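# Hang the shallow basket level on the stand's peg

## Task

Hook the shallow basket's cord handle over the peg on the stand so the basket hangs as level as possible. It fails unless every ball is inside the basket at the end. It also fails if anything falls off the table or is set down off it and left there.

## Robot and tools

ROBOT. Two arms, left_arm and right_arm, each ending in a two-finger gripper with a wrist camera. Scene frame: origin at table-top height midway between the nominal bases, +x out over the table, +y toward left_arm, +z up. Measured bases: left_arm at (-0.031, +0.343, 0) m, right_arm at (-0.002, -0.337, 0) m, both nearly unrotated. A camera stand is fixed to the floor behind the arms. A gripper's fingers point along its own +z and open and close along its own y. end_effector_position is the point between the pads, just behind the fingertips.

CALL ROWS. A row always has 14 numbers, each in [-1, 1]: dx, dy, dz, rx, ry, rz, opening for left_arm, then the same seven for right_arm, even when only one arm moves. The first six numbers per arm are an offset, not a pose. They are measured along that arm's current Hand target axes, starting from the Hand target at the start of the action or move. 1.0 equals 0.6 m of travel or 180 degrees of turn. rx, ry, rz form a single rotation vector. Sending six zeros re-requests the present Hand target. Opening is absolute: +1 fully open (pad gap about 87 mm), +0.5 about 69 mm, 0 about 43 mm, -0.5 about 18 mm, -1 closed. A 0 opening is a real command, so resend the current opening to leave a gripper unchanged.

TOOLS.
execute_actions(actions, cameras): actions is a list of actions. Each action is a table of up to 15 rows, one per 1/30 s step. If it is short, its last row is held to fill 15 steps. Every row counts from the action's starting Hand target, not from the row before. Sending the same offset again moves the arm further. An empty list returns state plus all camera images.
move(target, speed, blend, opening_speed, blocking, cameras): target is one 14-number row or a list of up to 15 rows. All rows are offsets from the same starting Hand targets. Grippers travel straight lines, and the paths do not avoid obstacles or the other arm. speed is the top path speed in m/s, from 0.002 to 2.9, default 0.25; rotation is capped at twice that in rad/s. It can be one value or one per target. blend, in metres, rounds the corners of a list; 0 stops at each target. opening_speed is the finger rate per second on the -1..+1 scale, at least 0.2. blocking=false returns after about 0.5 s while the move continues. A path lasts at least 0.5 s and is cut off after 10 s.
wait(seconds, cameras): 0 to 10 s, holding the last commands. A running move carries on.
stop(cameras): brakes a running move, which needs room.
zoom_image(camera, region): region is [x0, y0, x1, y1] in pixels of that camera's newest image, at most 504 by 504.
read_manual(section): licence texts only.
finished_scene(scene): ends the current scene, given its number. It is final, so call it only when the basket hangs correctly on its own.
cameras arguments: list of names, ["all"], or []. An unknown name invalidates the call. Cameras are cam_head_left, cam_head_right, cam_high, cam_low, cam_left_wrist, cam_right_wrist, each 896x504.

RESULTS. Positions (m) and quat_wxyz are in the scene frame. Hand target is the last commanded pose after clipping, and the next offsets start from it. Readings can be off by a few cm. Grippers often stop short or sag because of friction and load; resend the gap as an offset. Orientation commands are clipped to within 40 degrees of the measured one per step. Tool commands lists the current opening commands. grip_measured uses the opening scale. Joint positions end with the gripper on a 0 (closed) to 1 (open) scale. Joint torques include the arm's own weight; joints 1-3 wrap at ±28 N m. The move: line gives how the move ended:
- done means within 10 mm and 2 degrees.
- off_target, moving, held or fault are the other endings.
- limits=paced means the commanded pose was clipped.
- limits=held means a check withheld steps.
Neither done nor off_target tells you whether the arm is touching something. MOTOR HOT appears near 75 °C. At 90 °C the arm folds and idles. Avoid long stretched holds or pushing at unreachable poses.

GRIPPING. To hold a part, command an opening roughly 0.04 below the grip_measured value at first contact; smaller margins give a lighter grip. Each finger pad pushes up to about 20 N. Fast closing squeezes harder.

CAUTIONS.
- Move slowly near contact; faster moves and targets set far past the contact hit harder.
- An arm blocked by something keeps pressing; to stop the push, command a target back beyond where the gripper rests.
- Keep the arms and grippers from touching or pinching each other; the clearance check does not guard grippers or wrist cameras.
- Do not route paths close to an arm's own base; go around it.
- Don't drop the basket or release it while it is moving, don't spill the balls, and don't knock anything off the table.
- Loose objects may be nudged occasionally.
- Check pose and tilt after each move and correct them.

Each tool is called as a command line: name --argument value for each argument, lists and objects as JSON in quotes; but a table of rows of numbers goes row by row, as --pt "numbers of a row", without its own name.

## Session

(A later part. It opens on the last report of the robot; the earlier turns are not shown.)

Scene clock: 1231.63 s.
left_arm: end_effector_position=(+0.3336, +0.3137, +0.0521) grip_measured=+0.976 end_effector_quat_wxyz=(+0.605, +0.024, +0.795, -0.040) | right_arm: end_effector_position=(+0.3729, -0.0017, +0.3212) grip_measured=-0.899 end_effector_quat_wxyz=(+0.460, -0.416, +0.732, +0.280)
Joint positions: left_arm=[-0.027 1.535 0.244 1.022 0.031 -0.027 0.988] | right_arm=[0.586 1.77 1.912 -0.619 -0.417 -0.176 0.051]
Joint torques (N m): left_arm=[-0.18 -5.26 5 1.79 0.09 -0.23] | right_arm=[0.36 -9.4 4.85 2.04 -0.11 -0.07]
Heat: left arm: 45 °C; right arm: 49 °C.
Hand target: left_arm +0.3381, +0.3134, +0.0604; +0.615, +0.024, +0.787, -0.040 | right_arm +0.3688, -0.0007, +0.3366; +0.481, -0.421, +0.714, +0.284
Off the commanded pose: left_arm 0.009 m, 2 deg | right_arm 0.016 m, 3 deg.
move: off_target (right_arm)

move --target '[0,0,0,0,0,0,1, 0.00848,0,0.00792,0,0,0,-1]' --speed 0.03 --cameras '["cam_right_wrist", "cam_low"]'

zoom_image --camera "cam_low" --region '[420, 150, 500, 250]'

Scene clock: 1237.33 s.
left_arm: end_effector_position=(+0.3336, +0.3137, +0.0521) grip_measured=+0.976 end_effector_quat_wxyz=(+0.605, +0.024, +0.795, -0.040) | right_arm: end_effector_position=(+0.3734, -0.0010, +0.3192) grip_measured=-0.899 end_effector_quat_wxyz=(+0.464, -0.417, +0.729, +0.281)
Joint positions: left_arm=[-0.027 1.535 0.244 1.022 0.031 -0.027 0.988] | right_arm=[0.586 1.761 1.885 -0.59 -0.419 -0.176 0.051]
Joint torques (N m): left_arm=[-0.13 -5.39 5.09 1.77 0.09 -0.27] | right_arm=[0.7 -8.79 4.81 2.07 -0.08 -0.06]
Heat: left arm: 45 °C; right arm: 49 °C.
Hand target: left_arm +0.3381, +0.3134, +0.0604; +0.615, +0.024, +0.787, -0.040 | right_arm +0.3699, +0.0014, +0.3300; +0.481, -0.421, +0.714, +0.284
Off the commanded pose: left_arm 0.009 m, 2 deg | right_arm 0.012 m, 3 deg.
move: off_target (right_arm)
camera_calibration:
cam_right_wrist: T_world_to_cam=[[0.87161, -0.490154, -0.00673059, -0.32786], [-0.471042, -0.833665, -0.288309, 0.291222], [0.135705, 0.254463, -0.957514, 0.400976], [0, 0, 0, 1]] pos_world=[0.368529, -0.0199542, 0.465695]
Images, in order (width x height): cam_low 896x504, cam_right_wrist 896x504.

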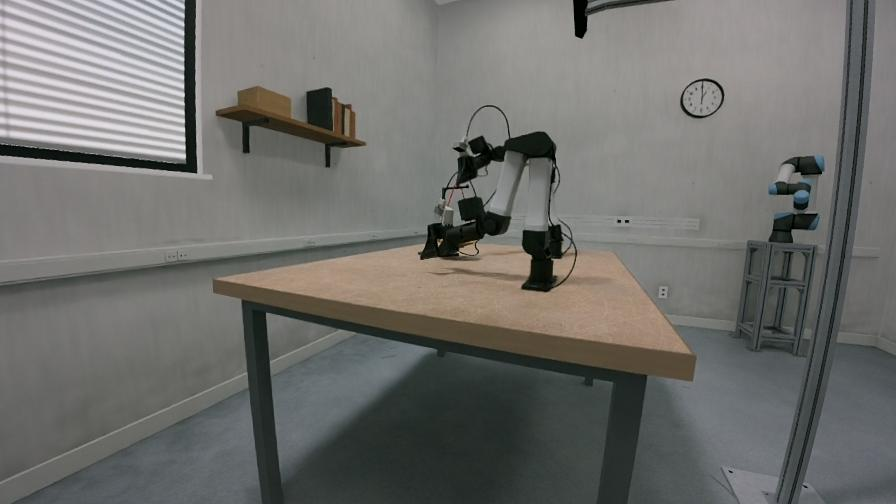

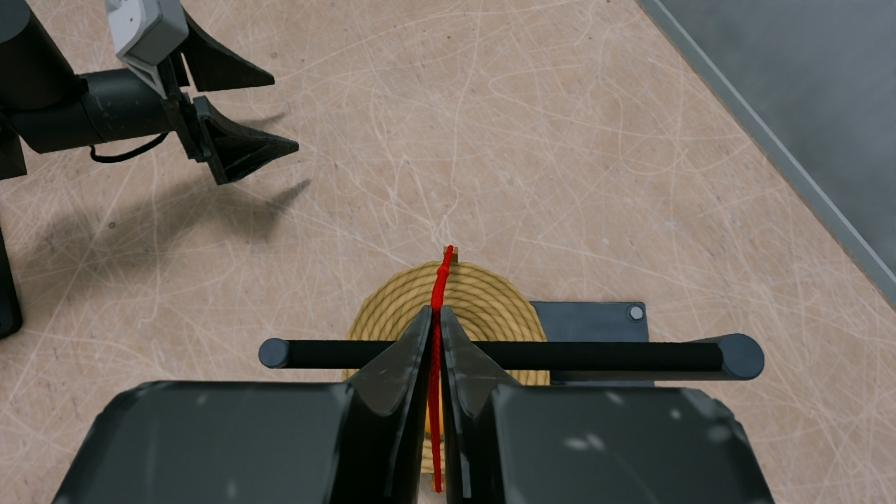

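Scaled by 5.040 from the camera's 896x504 image, which has a finer 1280x720 frame.

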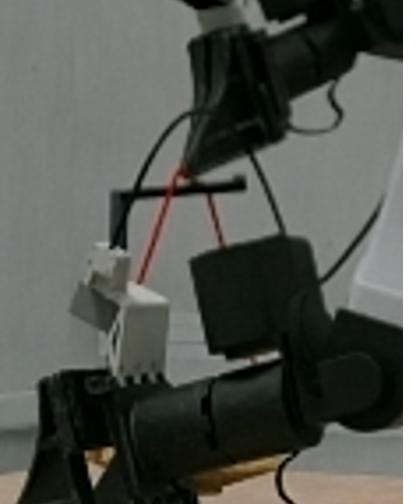

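move --target '[0,0,0,0,0,0,1, 0.00927,0,0.00375,0,0,0,-1]' --speed 0.03 --cameras '["cam_head_left", "cam_head_right", "cam_right_wrist", "cam_low"]'

zoom_image --camera "cam_head_left" --region '[380, 150, 510, 310]'

zoom_image --camera "cam_head_right" --region '[380, 150, 510, 310]'

Scene clock: 1250.60 s.
left_arm: end_effector_position=(+0.3336, +0.3137, +0.0521) grip_measured=+0.976 end_effector_quat_wxyz=(+0.605, +0.024, +0.795, -0.040) | right_arm: end_effector_position=(+0.3734, -0.0008, +0.3182) grip_measured=-0.898 end_effector_quat_wxyz=(+0.470, -0.416, +0.725, +0.282)
Joint positions: left_arm=[-0.027 1.535 0.244 1.022 0.031 -0.027 0.988] | right_arm=[0.586 1.747 1.851 -0.555 -0.42 -0.176 0.051]
Joint torques (N m): left_arm=[-0.14 -5.26 5.11 1.79 0.07 -0.26] | right_arm=[0.66 -8.36 4.68 2 -0.07 -0.07]
Heat: left arm: 45 °C; right arm: 48 °C.
Hand target: left_arm +0.3381, +0.3134, +0.0604; +0.615, +0.024, +0.787, -0.040 | right_arm +0.3699, +0.0015, +0.3240; +0.481, -0.421, +0.714, +0.284
Off the commanded pose: left_arm 0.009 m, 2 deg | right_arm 0.007 m, 2 deg.
move: done
camera_calibration:
cam_right_wrist: T_world_to_cam=[[0.872163, -0.489215, -0.000428729, -0.329984], [-0.466548, -0.831488, -0.301598, 0.293774], [0.14719, 0.263242, -0.953435, 0.394294], [0, 0, 0, 1]] pos_world=[0.366824, -0.0209585, 0.464393]
Images, in order (width x height): cam_head_left 896x504, cam_head_right 896x504, cam_low 896x504, cam_right_wrist 896x504.

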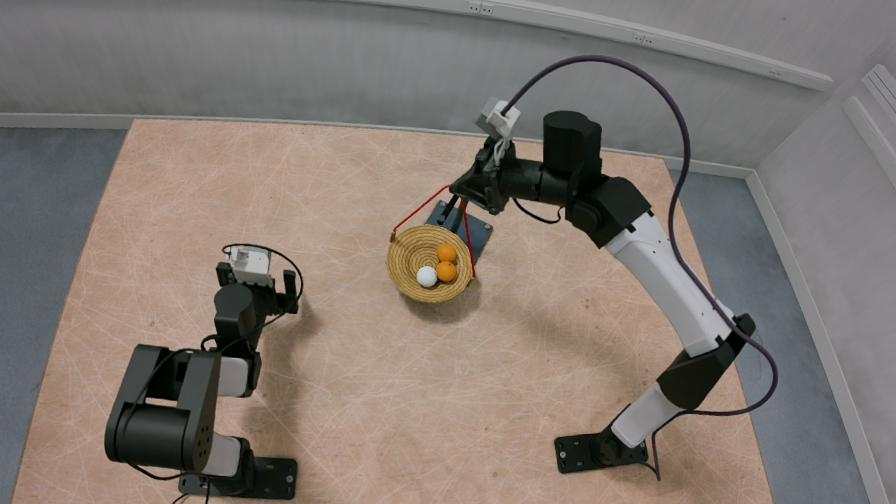

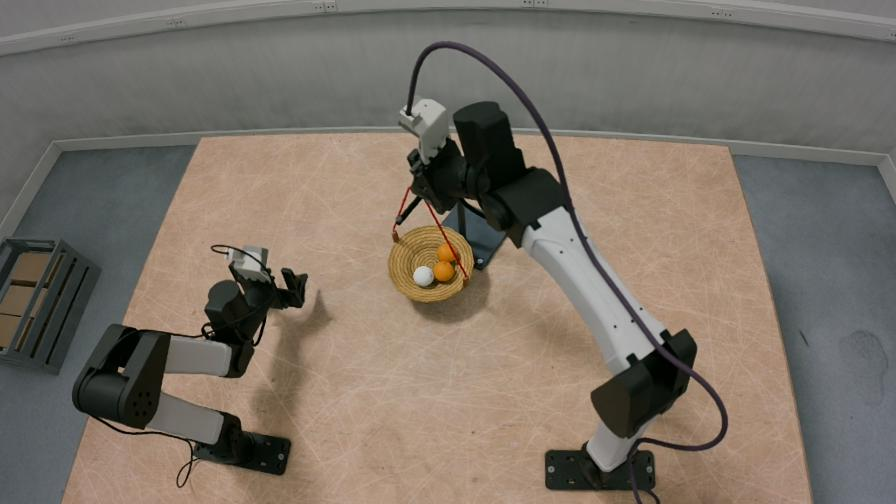

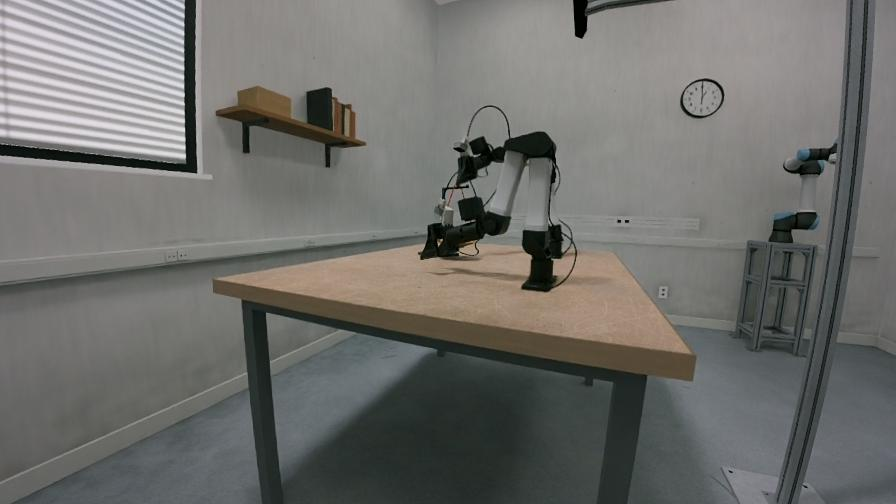

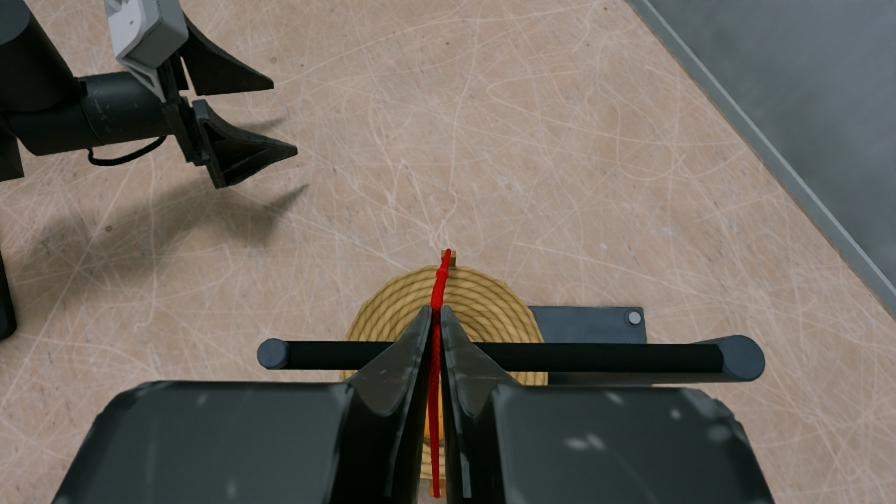

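Scaled by 3.150 from the camera's 896x504 image, which has a finer 1280x720 frame.

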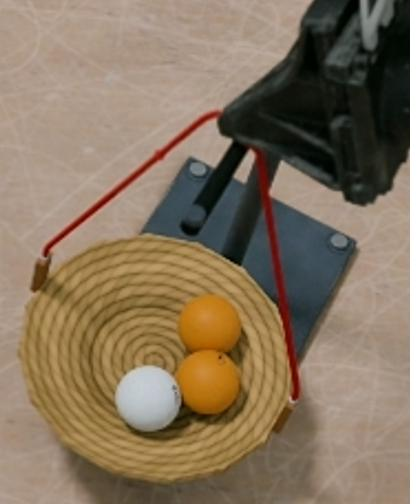

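Scaled by 3.150 from the camera's 896x504 image, which has a finer 1280x720 frame.

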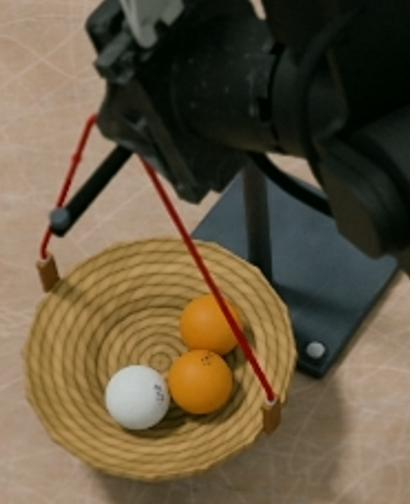

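wait --seconds 0.1 --cameras '["cam_head_left", "cam_head_right"]'

zoom_image --camera "cam_head_left" --region '[380, 150, 510, 310]'

zoom_image --camera "cam_head_right" --region '[380, 150, 510, 310]'

Scene clock: 1270.50 s.
left_arm: end_effector_position=(+0.3336, +0.3137, +0.0521) grip_measured=+0.976 end_effector_quat_wxyz=(+0.605, +0.024, +0.795, -0.040) | right_arm: end_effector_position=(+0.3734, -0.0008, +0.3182) grip_measured=-0.898 end_effector_quat_wxyz=(+0.470, -0.416, +0.725, +0.282)
Joint positions: left_arm=[-0.027 1.535 0.244 1.022 0.031 -0.027 0.988] | right_arm=[0.586 1.747 1.851 -0.555 -0.42 -0.176 0.051]
Joint torques (N m): left_arm=[-0.32 -5.41 5.09 1.78 0.1 -0.28] | right_arm=[0.62 -8.35 4.63 2 -0.08 -0.06]
Heat: left arm: 45 °C; right arm: 47 °C.
Hand target: left_arm +0.3381, +0.3134, +0.0604; +0.615, +0.024, +0.787, -0.040 | right_arm +0.3699, +0.0015, +0.3240; +0.481, -0.421, +0.714, +0.284
Tool commands: left_gripper/opening=+1.0 right_gripper/opening=-1.0
Off the commanded pose: left_arm 0.009 m, 2 deg | right_arm 0.007 m, 2 deg.
wait: 0.10 s; at rest from the start
Images, in order (width x height): cam_head_left 896x504, cam_head_right 896x504.

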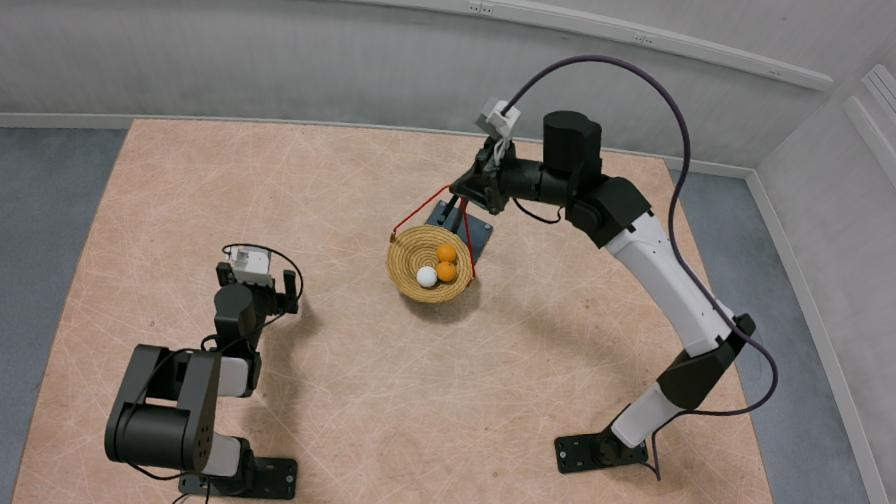

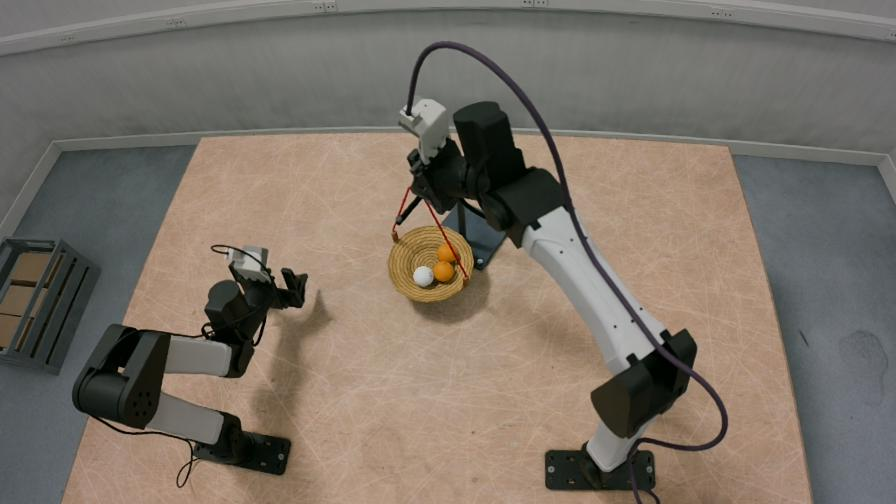

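Scaled by 3.150 from the camera's 896x504 image, which has a finer 1280x720 frame.

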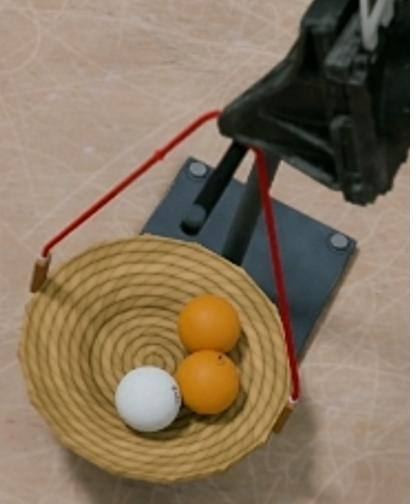

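Scaled by 3.150 from the camera's 896x504 image, which has a finer 1280x720 frame.

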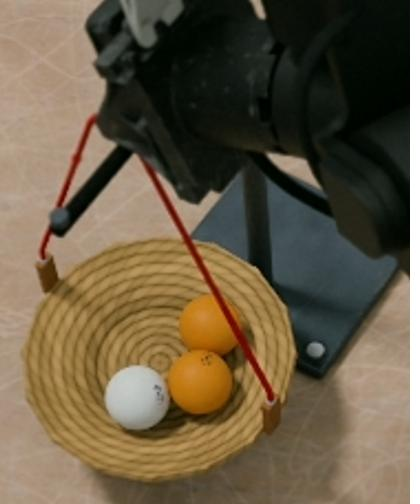

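move --target '[0,0,0,0,0,0,1, 0,0,0,0,0,0,-0.4]' --opening_speed 0.2 --cameras '["all"]'

Scene clock: 1294.00 s.
left_arm: end_effector_position=(+0.3336, +0.3137, +0.0521) grip_measured=+0.976 end_effector_quat_wxyz=(+0.605, +0.024, +0.795, -0.040) | right_arm: end_effector_position=(+0.3753, +0.0005, +0.3194) grip_measured=-0.400 end_effector_quat_wxyz=(+0.476, -0.416, +0.721, +0.282)
Joint positions: left_arm=[-0.027 1.535 0.244 1.022 0.031 -0.027 0.988] | right_arm=[0.586 1.747 1.845 -0.537 -0.42 -0.176 0.3]
Joint torques (N m): left_arm=[-0.27 -5.31 5.09 1.76 0.09 -0.23] | right_arm=[0.68 -8.35 5.07 1.85 -0.07 -0.05]
Heat: left arm: 45 °C; right arm: 47 °C.
Hand target: left_arm +0.3381, +0.3134, +0.0604; +0.615, +0.024, +0.787, -0.040 | right_arm +0.3699, +0.0015, +0.3240; +0.481, -0.421, +0.714, +0.284
Off the commanded pose: left_arm 0.009 m, 2 deg | right_arm 0.007 m, 1 deg.
move: done
camera_calibration:
cam_left_wrist: T_world_to_cam=[[-0.109693, -0.992724, 0.0496612, 0.342334], [-0.905816, 0.0792696, -0.41619, 0.319207], [0.409226, -0.090637, -0.90792, 0.0817278], [0, 0, 0, 1]] pos_world=[0.293249, 0.321947, 0.190052]
cam_right_wrist: T_world_to_cam=[[0.872134, -0.489238, 0.00531675, -0.332809], [-0.463261, -0.829225, -0.312689, 0.298379], [0.157388, 0.270244, -0.949841, 0.389879], [0, 0, 0, 1]] pos_world=[0.367119, -0.0207621, 0.465392]

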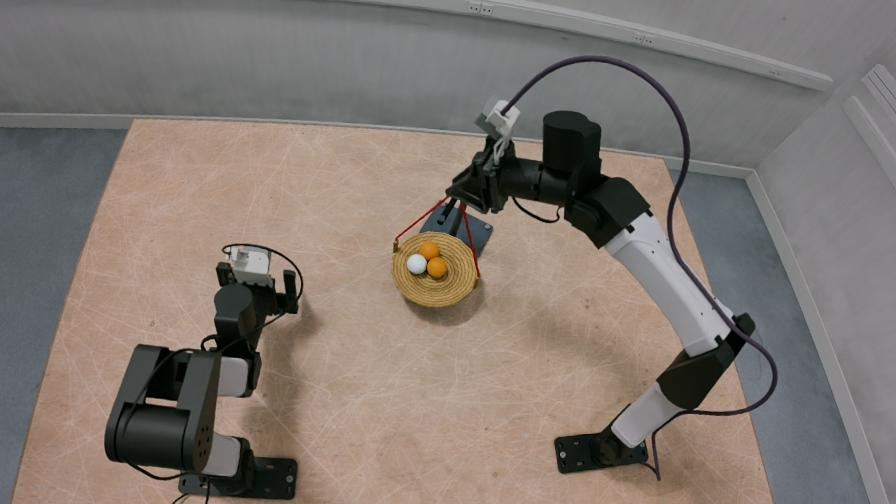

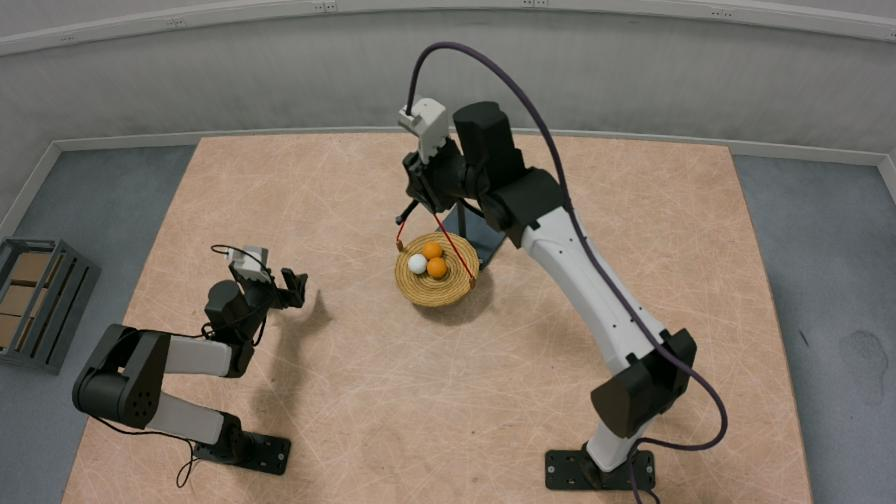

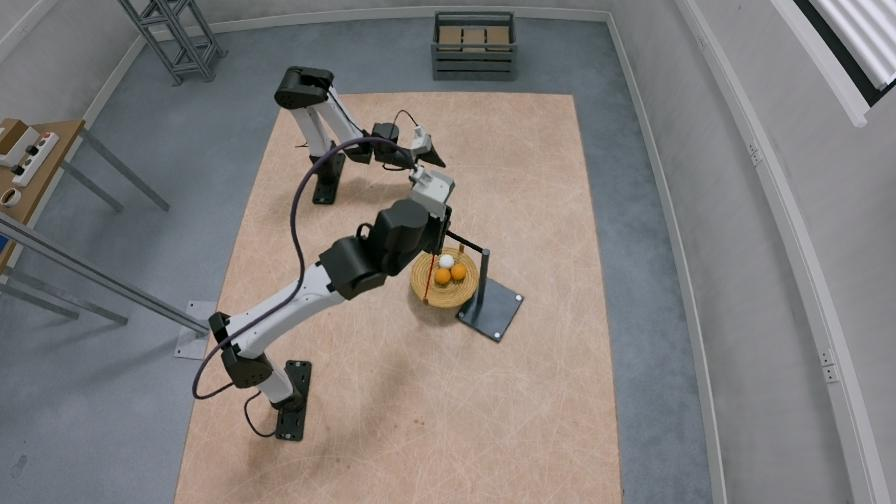

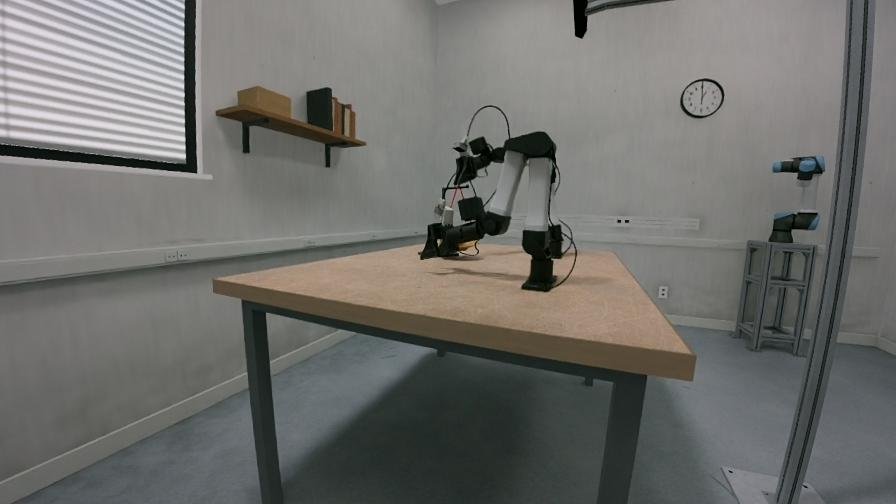

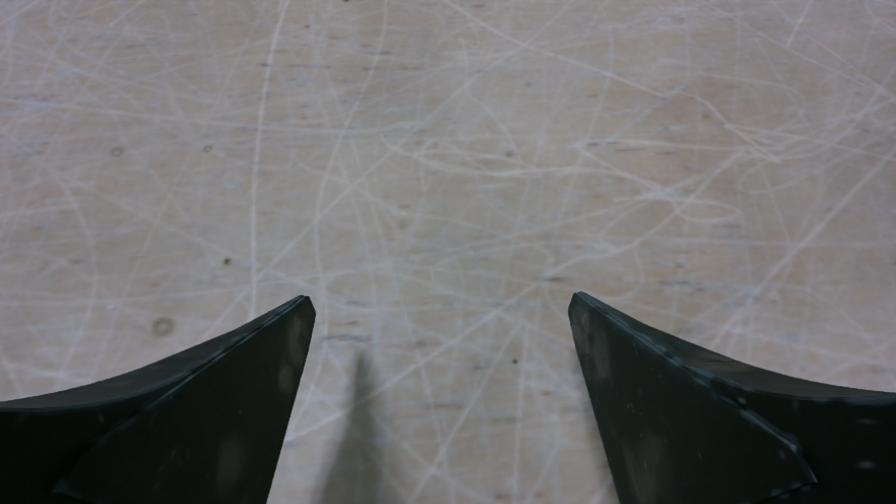

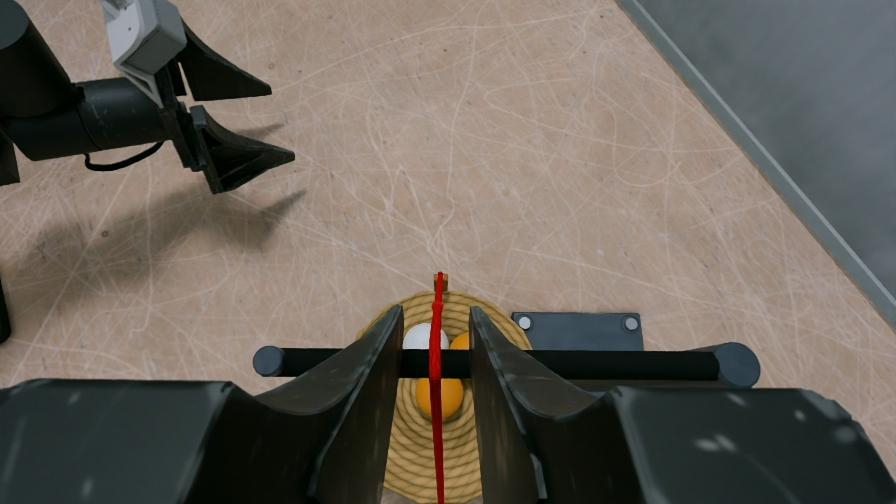

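wait --seconds 1.5 --cameras '["cam_head_left", "cam_head_right"]'

zoom_image --camera "cam_head_left" --region '[380, 170, 500, 320]'

zoom_image --camera "cam_head_right" --region '[380, 170, 500, 320]'

Scene clock: 1299.07 s.
left_arm: end_effector_position=(+0.3336, +0.3137, +0.0521) grip_measured=+0.976 end_effector_quat_wxyz=(+0.605, +0.024, +0.795, -0.040) | right_arm: end_effector_position=(+0.3753, +0.0005, +0.3194) grip_measured=-0.400 end_effector_quat_wxyz=(+0.476, -0.416, +0.721, +0.282)
Joint positions: left_arm=[-0.027 1.535 0.244 1.022 0.031 -0.027 0.988] | right_arm=[0.586 1.747 1.845 -0.537 -0.42 -0.176 0.3]
Joint torques (N m): left_arm=[-0.13 -5.33 5.05 1.76 0.09 -0.28] | right_arm=[0.68 -8.39 5.05 1.84 -0.07 -0.06]
Heat: left arm: 45 °C; right arm: 47 °C.
Hand target: left_arm +0.3381, +0.3134, +0.0604; +0.615, +0.024, +0.787, -0.040 | right_arm +0.3699, +0.0015, +0.3240; +0.481, -0.421, +0.714, +0.284
Tool commands: left_gripper/opening=+1.0 right_gripper/opening=-0.4
Off the commanded pose: left_arm 0.009 m, 2 deg | right_arm 0.007 m, 1 deg.
wait: 1.50 s; at rest from the start
Images, in order (width x height): cam_head_left 896x504, cam_head_right 896x504.

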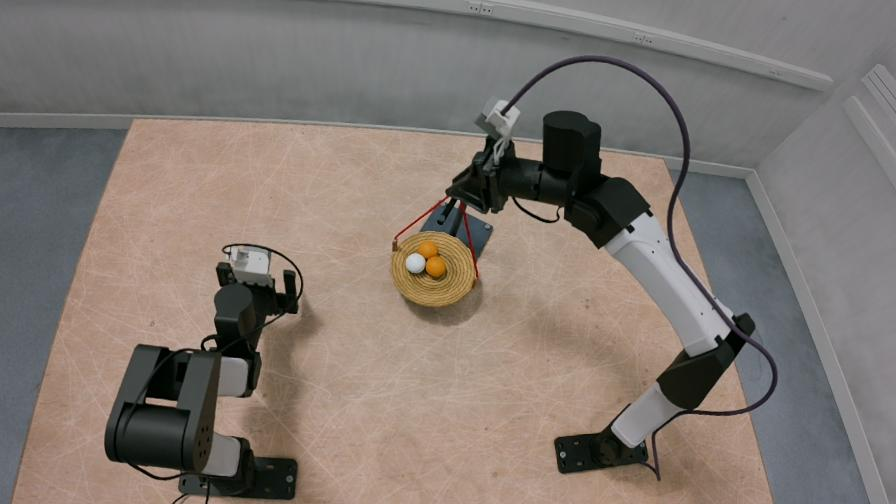

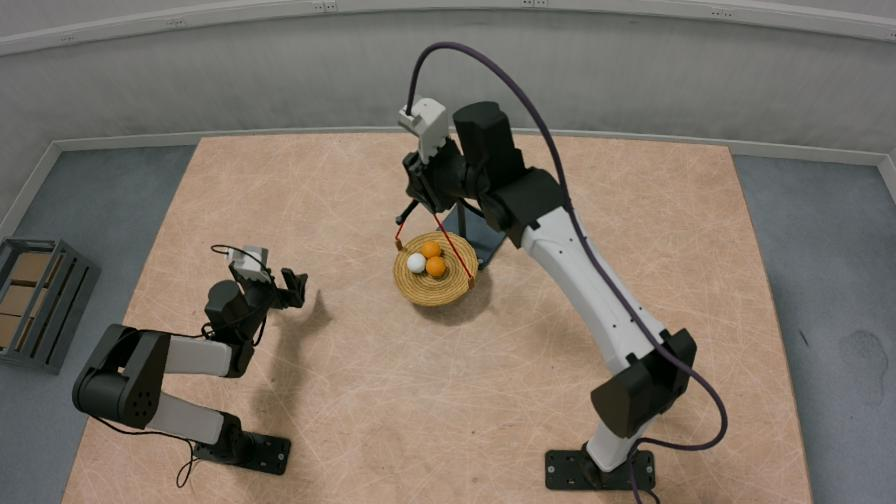

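Scaled by 3.360 from the camera's 896x504 image, which has a finer 1280x720 frame.

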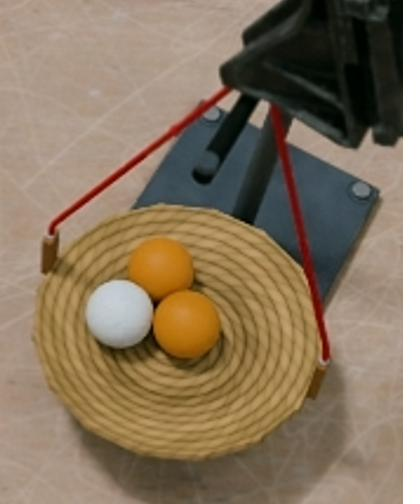

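Scaled by 3.360 from the camera's 896x504 image, which has a finer 1280x720 frame.

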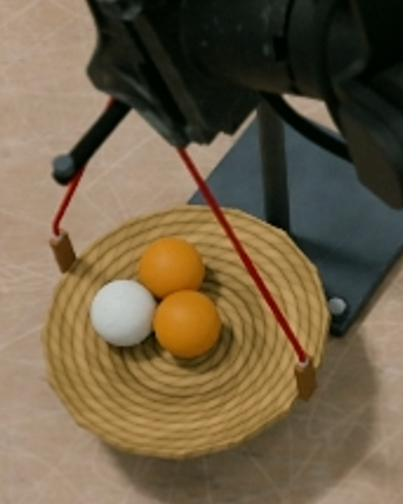

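wait --seconds 0.1 --cameras '["cam_head_left", "cam_head_right"]'

zoom_image --camera "cam_head_left" --region '[380, 170, 500, 320]'

zoom_image --camera "cam_head_right" --region '[380, 170, 500, 320]'

Scene clock: 1348.00 s.
left_arm: end_effector_position=(+0.3336, +0.3137, +0.0521) grip_measured=+0.976 end_effector_quat_wxyz=(+0.605, +0.024, +0.795, -0.040) | right_arm: end_effector_position=(+0.3753, +0.0005, +0.3194) grip_measured=-0.400 end_effector_quat_wxyz=(+0.476, -0.416, +0.721, +0.282)
Joint positions: left_arm=[-0.027 1.535 0.244 1.022 0.031 -0.027 0.988] | right_arm=[0.586 1.747 1.845 -0.537 -0.42 -0.176 0.3]
Joint torques (N m): left_arm=[-0.1 -5.31 5.09 1.8 0.09 -0.26] | right_arm=[0.65 -8.38 5.03 1.85 -0.07 -0.06]
Heat: left arm: 45 °C; right arm: 47 °C.
Hand target: left_arm +0.3381, +0.3134, +0.0604; +0.615, +0.024, +0.787, -0.040 | right_arm +0.3699, +0.0015, +0.3240; +0.481, -0.421, +0.714, +0.284
Tool commands: left_gripper/opening=+1.0 right_gripper/opening=-0.4
Off the commanded pose: left_arm 0.009 m, 2 deg | right_arm 0.007 m, 1 deg.
wait: 0.10 s; at rest from the start
Images, in order (width x height): cam_head_left 896x504, cam_head_right 896x504.

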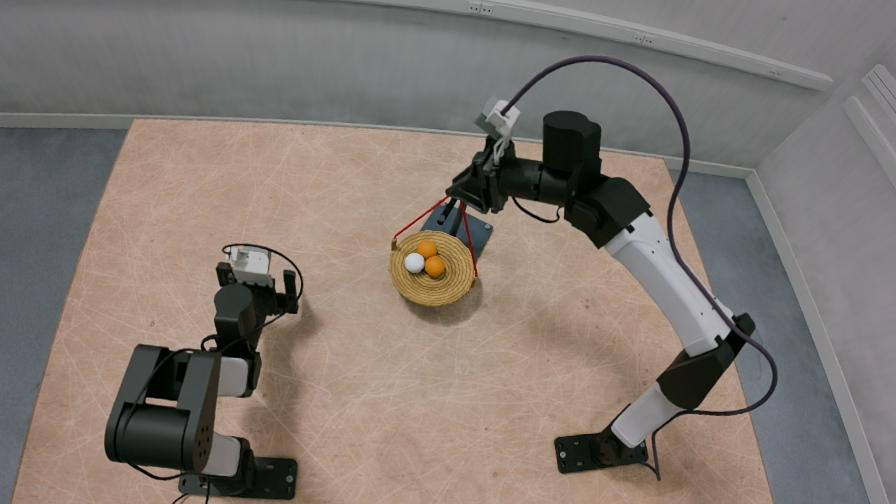

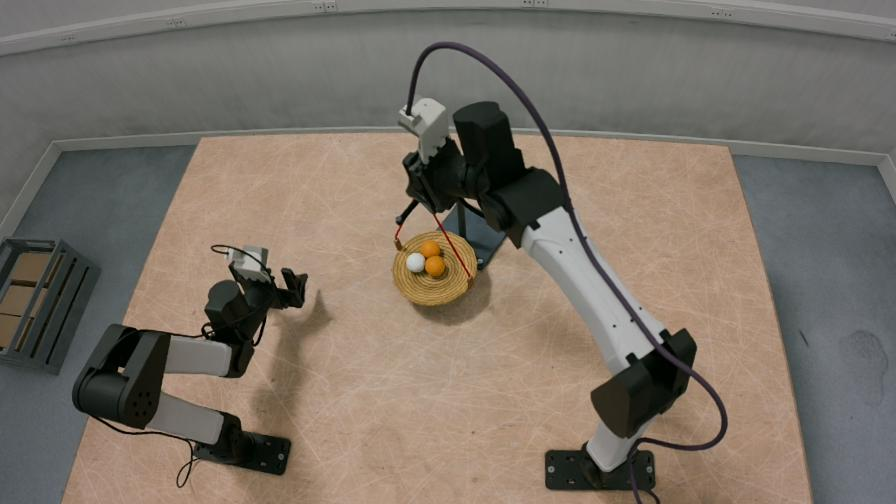

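Scaled by 3.360 from the camera's 896x504 image, which has a finer 1280x720 frame.

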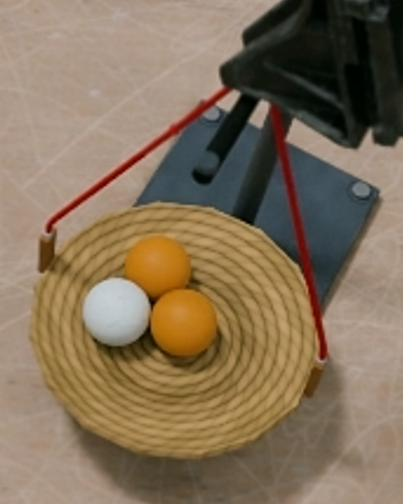

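Scaled by 3.360 from the camera's 896x504 image, which has a finer 1280x720 frame.

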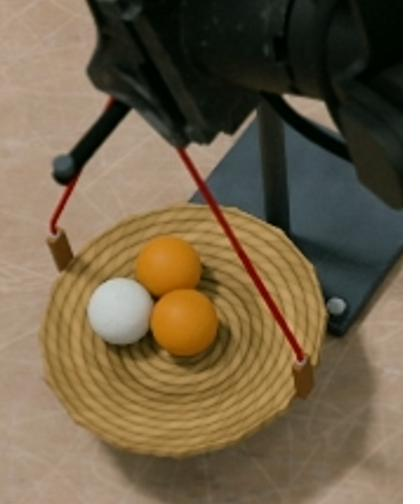

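move --pt "0 0 0 0 0 0 1 -0.07727 0 -0.03122 0 0 0 -0.4" --pt "0 0 0 0 0 0 1 0.00687 0 -0.19495 0 0 0 -0.4" --pt "0 0 0 0 0 0 1 0.1584 -0.00363 -0.10953 0 0 0 0" --speed '[0.08, 0.15, 0.15]' --blend '[0.015, 0.03, 0]' --cameras '["cam_right_wrist", "cam_head_left", "cam_head_right", "cam_low"]'

zoom_image --camera "cam_head_left" --region '[380, 150, 520, 310]'

zoom_image --camera "cam_head_right" --region '[380, 150, 520, 310]'

Scene clock: 1419.67 s.
left_arm: end_effector_position=(+0.3336, +0.3137, +0.0521) grip_measured=+0.976 end_effector_quat_wxyz=(+0.605, +0.024, +0.795, -0.040) | right_arm: end_effector_position=(+0.3311, -0.0851, +0.2547) grip_measured=+0.000 end_effector_quat_wxyz=(+0.473, -0.416, +0.724, +0.282)
Joint positions: left_arm=[-0.027 1.535 0.244 1.022 0.031 -0.027 0.988] | right_arm=[0.43 1.395 1.246 -0.334 -0.558 -0.255 0.5]
Joint torques (N m): left_arm=[-0.18 -5.23 5.04 1.79 0.05 -0.27] | right_arm=[0.57 -6.49 5.37 1.79 -0.14 -0.03]
Heat: left arm: 45 °C; right arm: 48 °C.
Hand target: left_arm +0.3381, +0.3134, +0.0604; +0.615, +0.024, +0.787, -0.040 | right_arm +0.3251, -0.0840, +0.2606; +0.481, -0.421, +0.714, +0.284
Off the commanded pose: left_arm 0.009 m, 2 deg | right_arm 0.009 m, 2 deg.
move: done
camera_calibration:
cam_right_wrist: T_world_to_cam=[[0.870978, -0.491317, 0.00218395, -0.334742], [-0.467123, -0.829451, -0.30628, 0.186332], [0.152292, 0.265743, -0.951939, 0.360309], [0, 0, 0, 1]] pos_world=[0.32372, -0.10566, 0.400793]
Images, in order (width x height): cam_head_left 896x504, cam_head_right 896x504, cam_low 896x504, cam_right_wrist 896x504.

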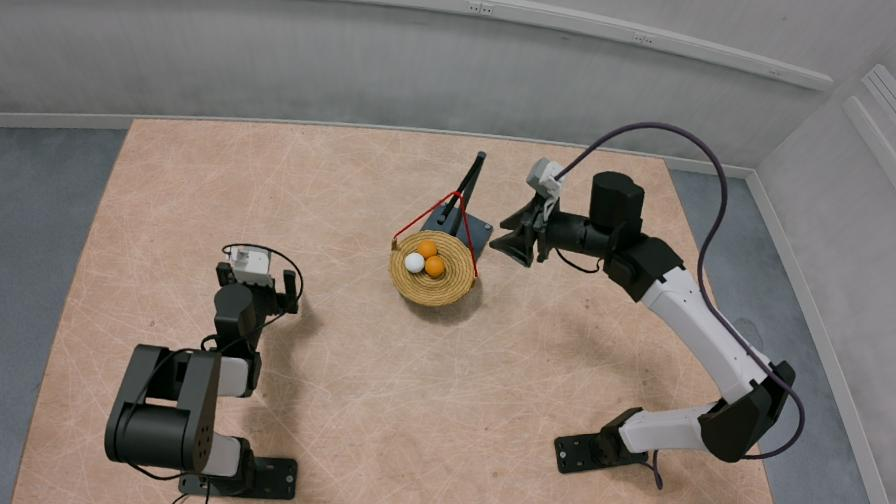

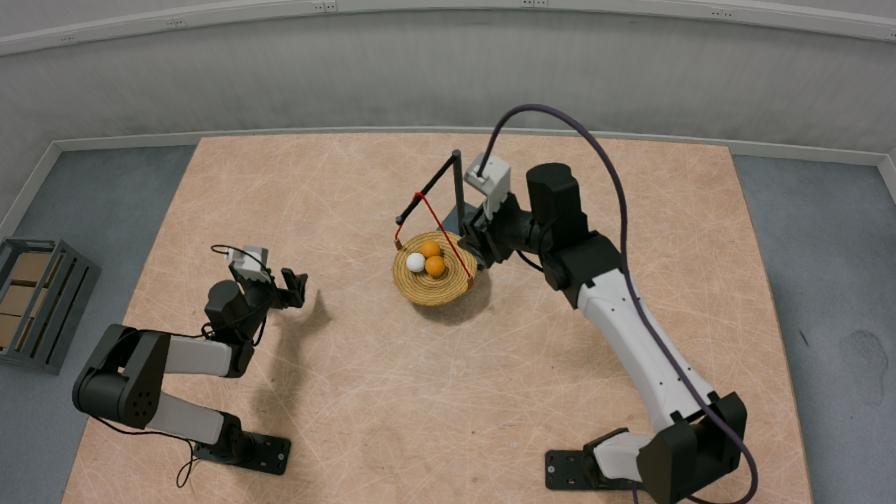

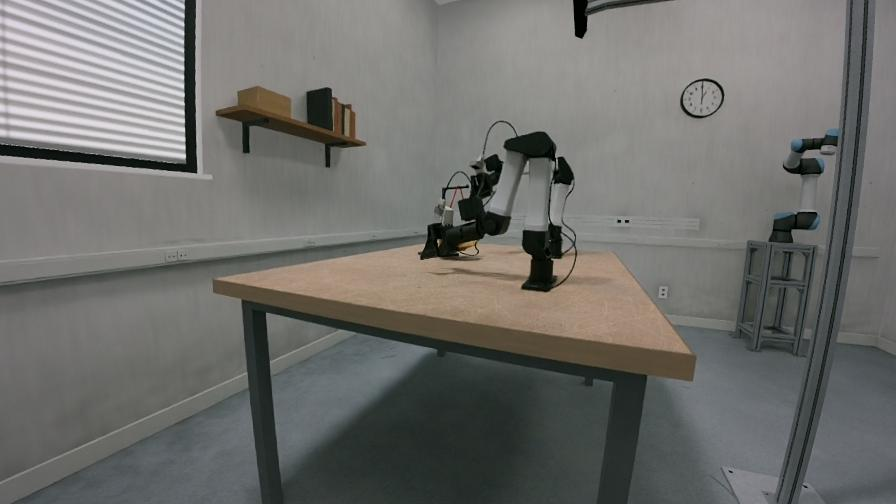

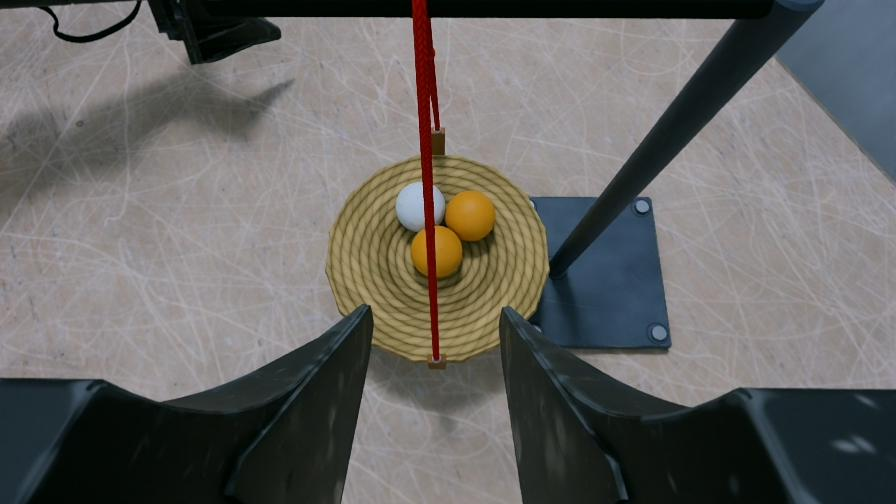

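Scaled by 3.150 from the camera's 896x504 image, which has a finer 1280x720 frame.

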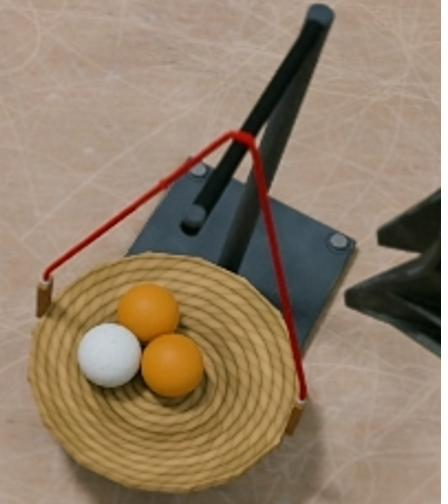

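Scaled by 3.150 from the camera's 896x504 image, which has a finer 1280x720 frame.

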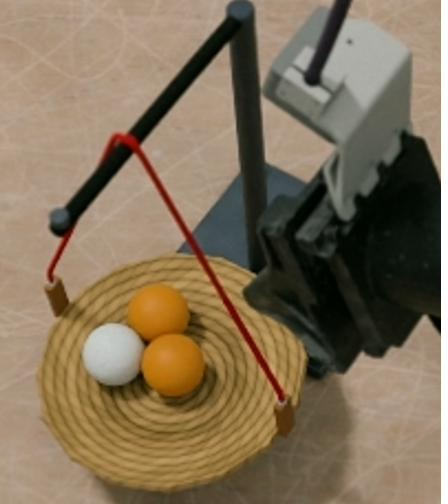

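move --target '[0,0,0,0,0,0,1, -0.03772,0.00533,0.09338,0,0,0,0]' --speed 0.08 --cameras '["cam_right_wrist", "cam_high"]'

zoom_image --camera "cam_right_wrist" --region '[300, 120, 600, 420]'

Scene clock: 1447.57 s.
left_arm: end_effector_position=(+0.3336, +0.3137, +0.0521) grip_measured=+0.976 end_effector_quat_wxyz=(+0.605, +0.024, +0.795, -0.040) | right_arm: end_effector_position=(+0.3452, -0.0353, +0.2534) grip_measured=+0.000 end_effector_quat_wxyz=(+0.474, -0.426, +0.717, +0.284)
Joint positions: left_arm=[-0.027 1.535 0.244 1.022 0.031 -0.027 0.988] | right_arm=[0.543 1.531 1.352 -0.276 -0.474 -0.216 0.5]
Joint torques (N m): left_arm=[-0.25 -5.35 5 1.78 0.1 -0.25] | right_arm=[0.51 -4.18 8.96 1.83 0.04 0.21]
Heat: left arm: 45 °C; right arm: 46 °C.
Hand target: left_arm +0.3381, +0.3134, +0.0604; +0.615, +0.024, +0.787, -0.040 | right_arm +0.3515, -0.0297, +0.2607; +0.482, -0.421, +0.714, +0.284
Off the commanded pose: left_arm 0.009 m, 2 deg | right_arm 0.011 m, 1 deg.
move: off_target (right_arm)
camera_calibration:
cam_right_wrist: T_world_to_cam=[[0.88193, -0.471177, 0.0138191, -0.328671], [-0.4443, -0.840701, -0.309546, 0.226353], [0.157469, 0.266858, -0.950784, 0.341706], [0, 0, 0, 1]] pos_world=[0.336625, -0.0557541, 0.399497]
Images, in order (width x height): cam_high 896x504, cam_right_wrist 896x504.

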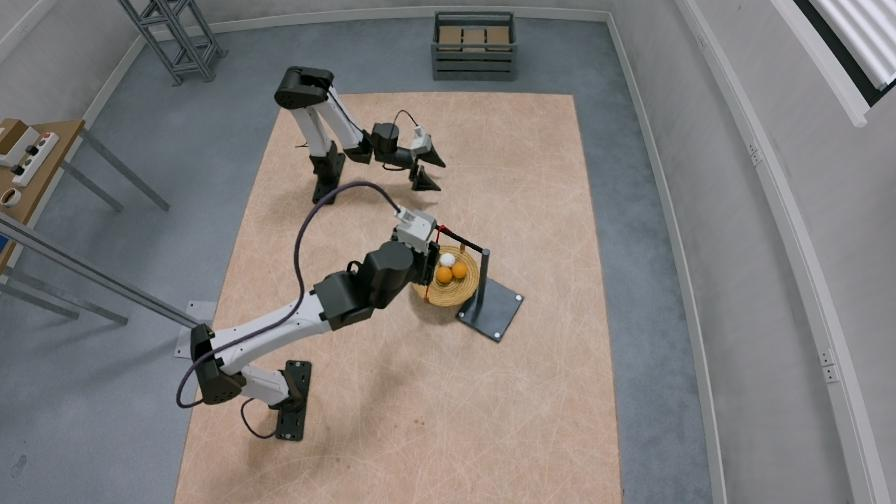

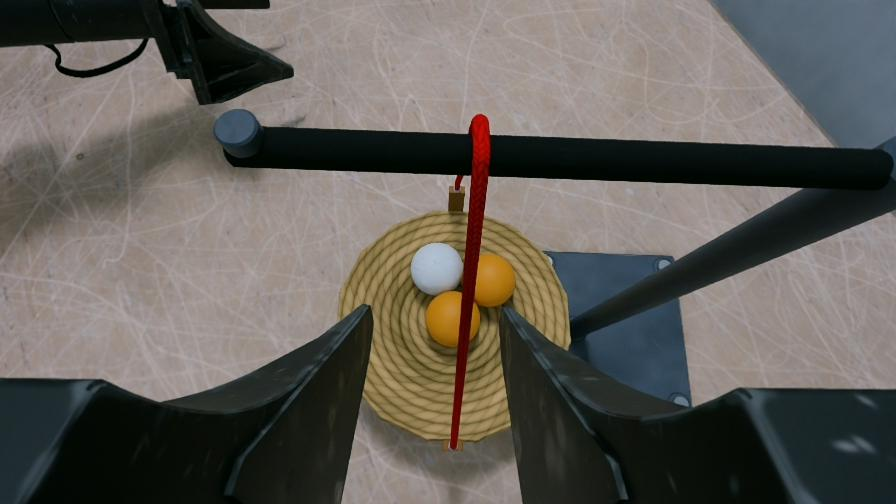

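Scaled by 1.680 from the camera's 896x504 image, which has a finer 1280x720 frame.

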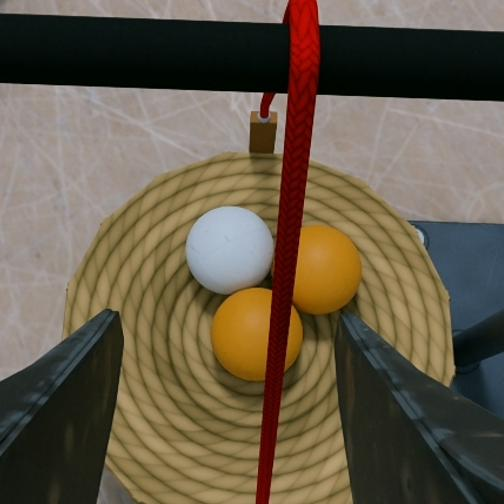

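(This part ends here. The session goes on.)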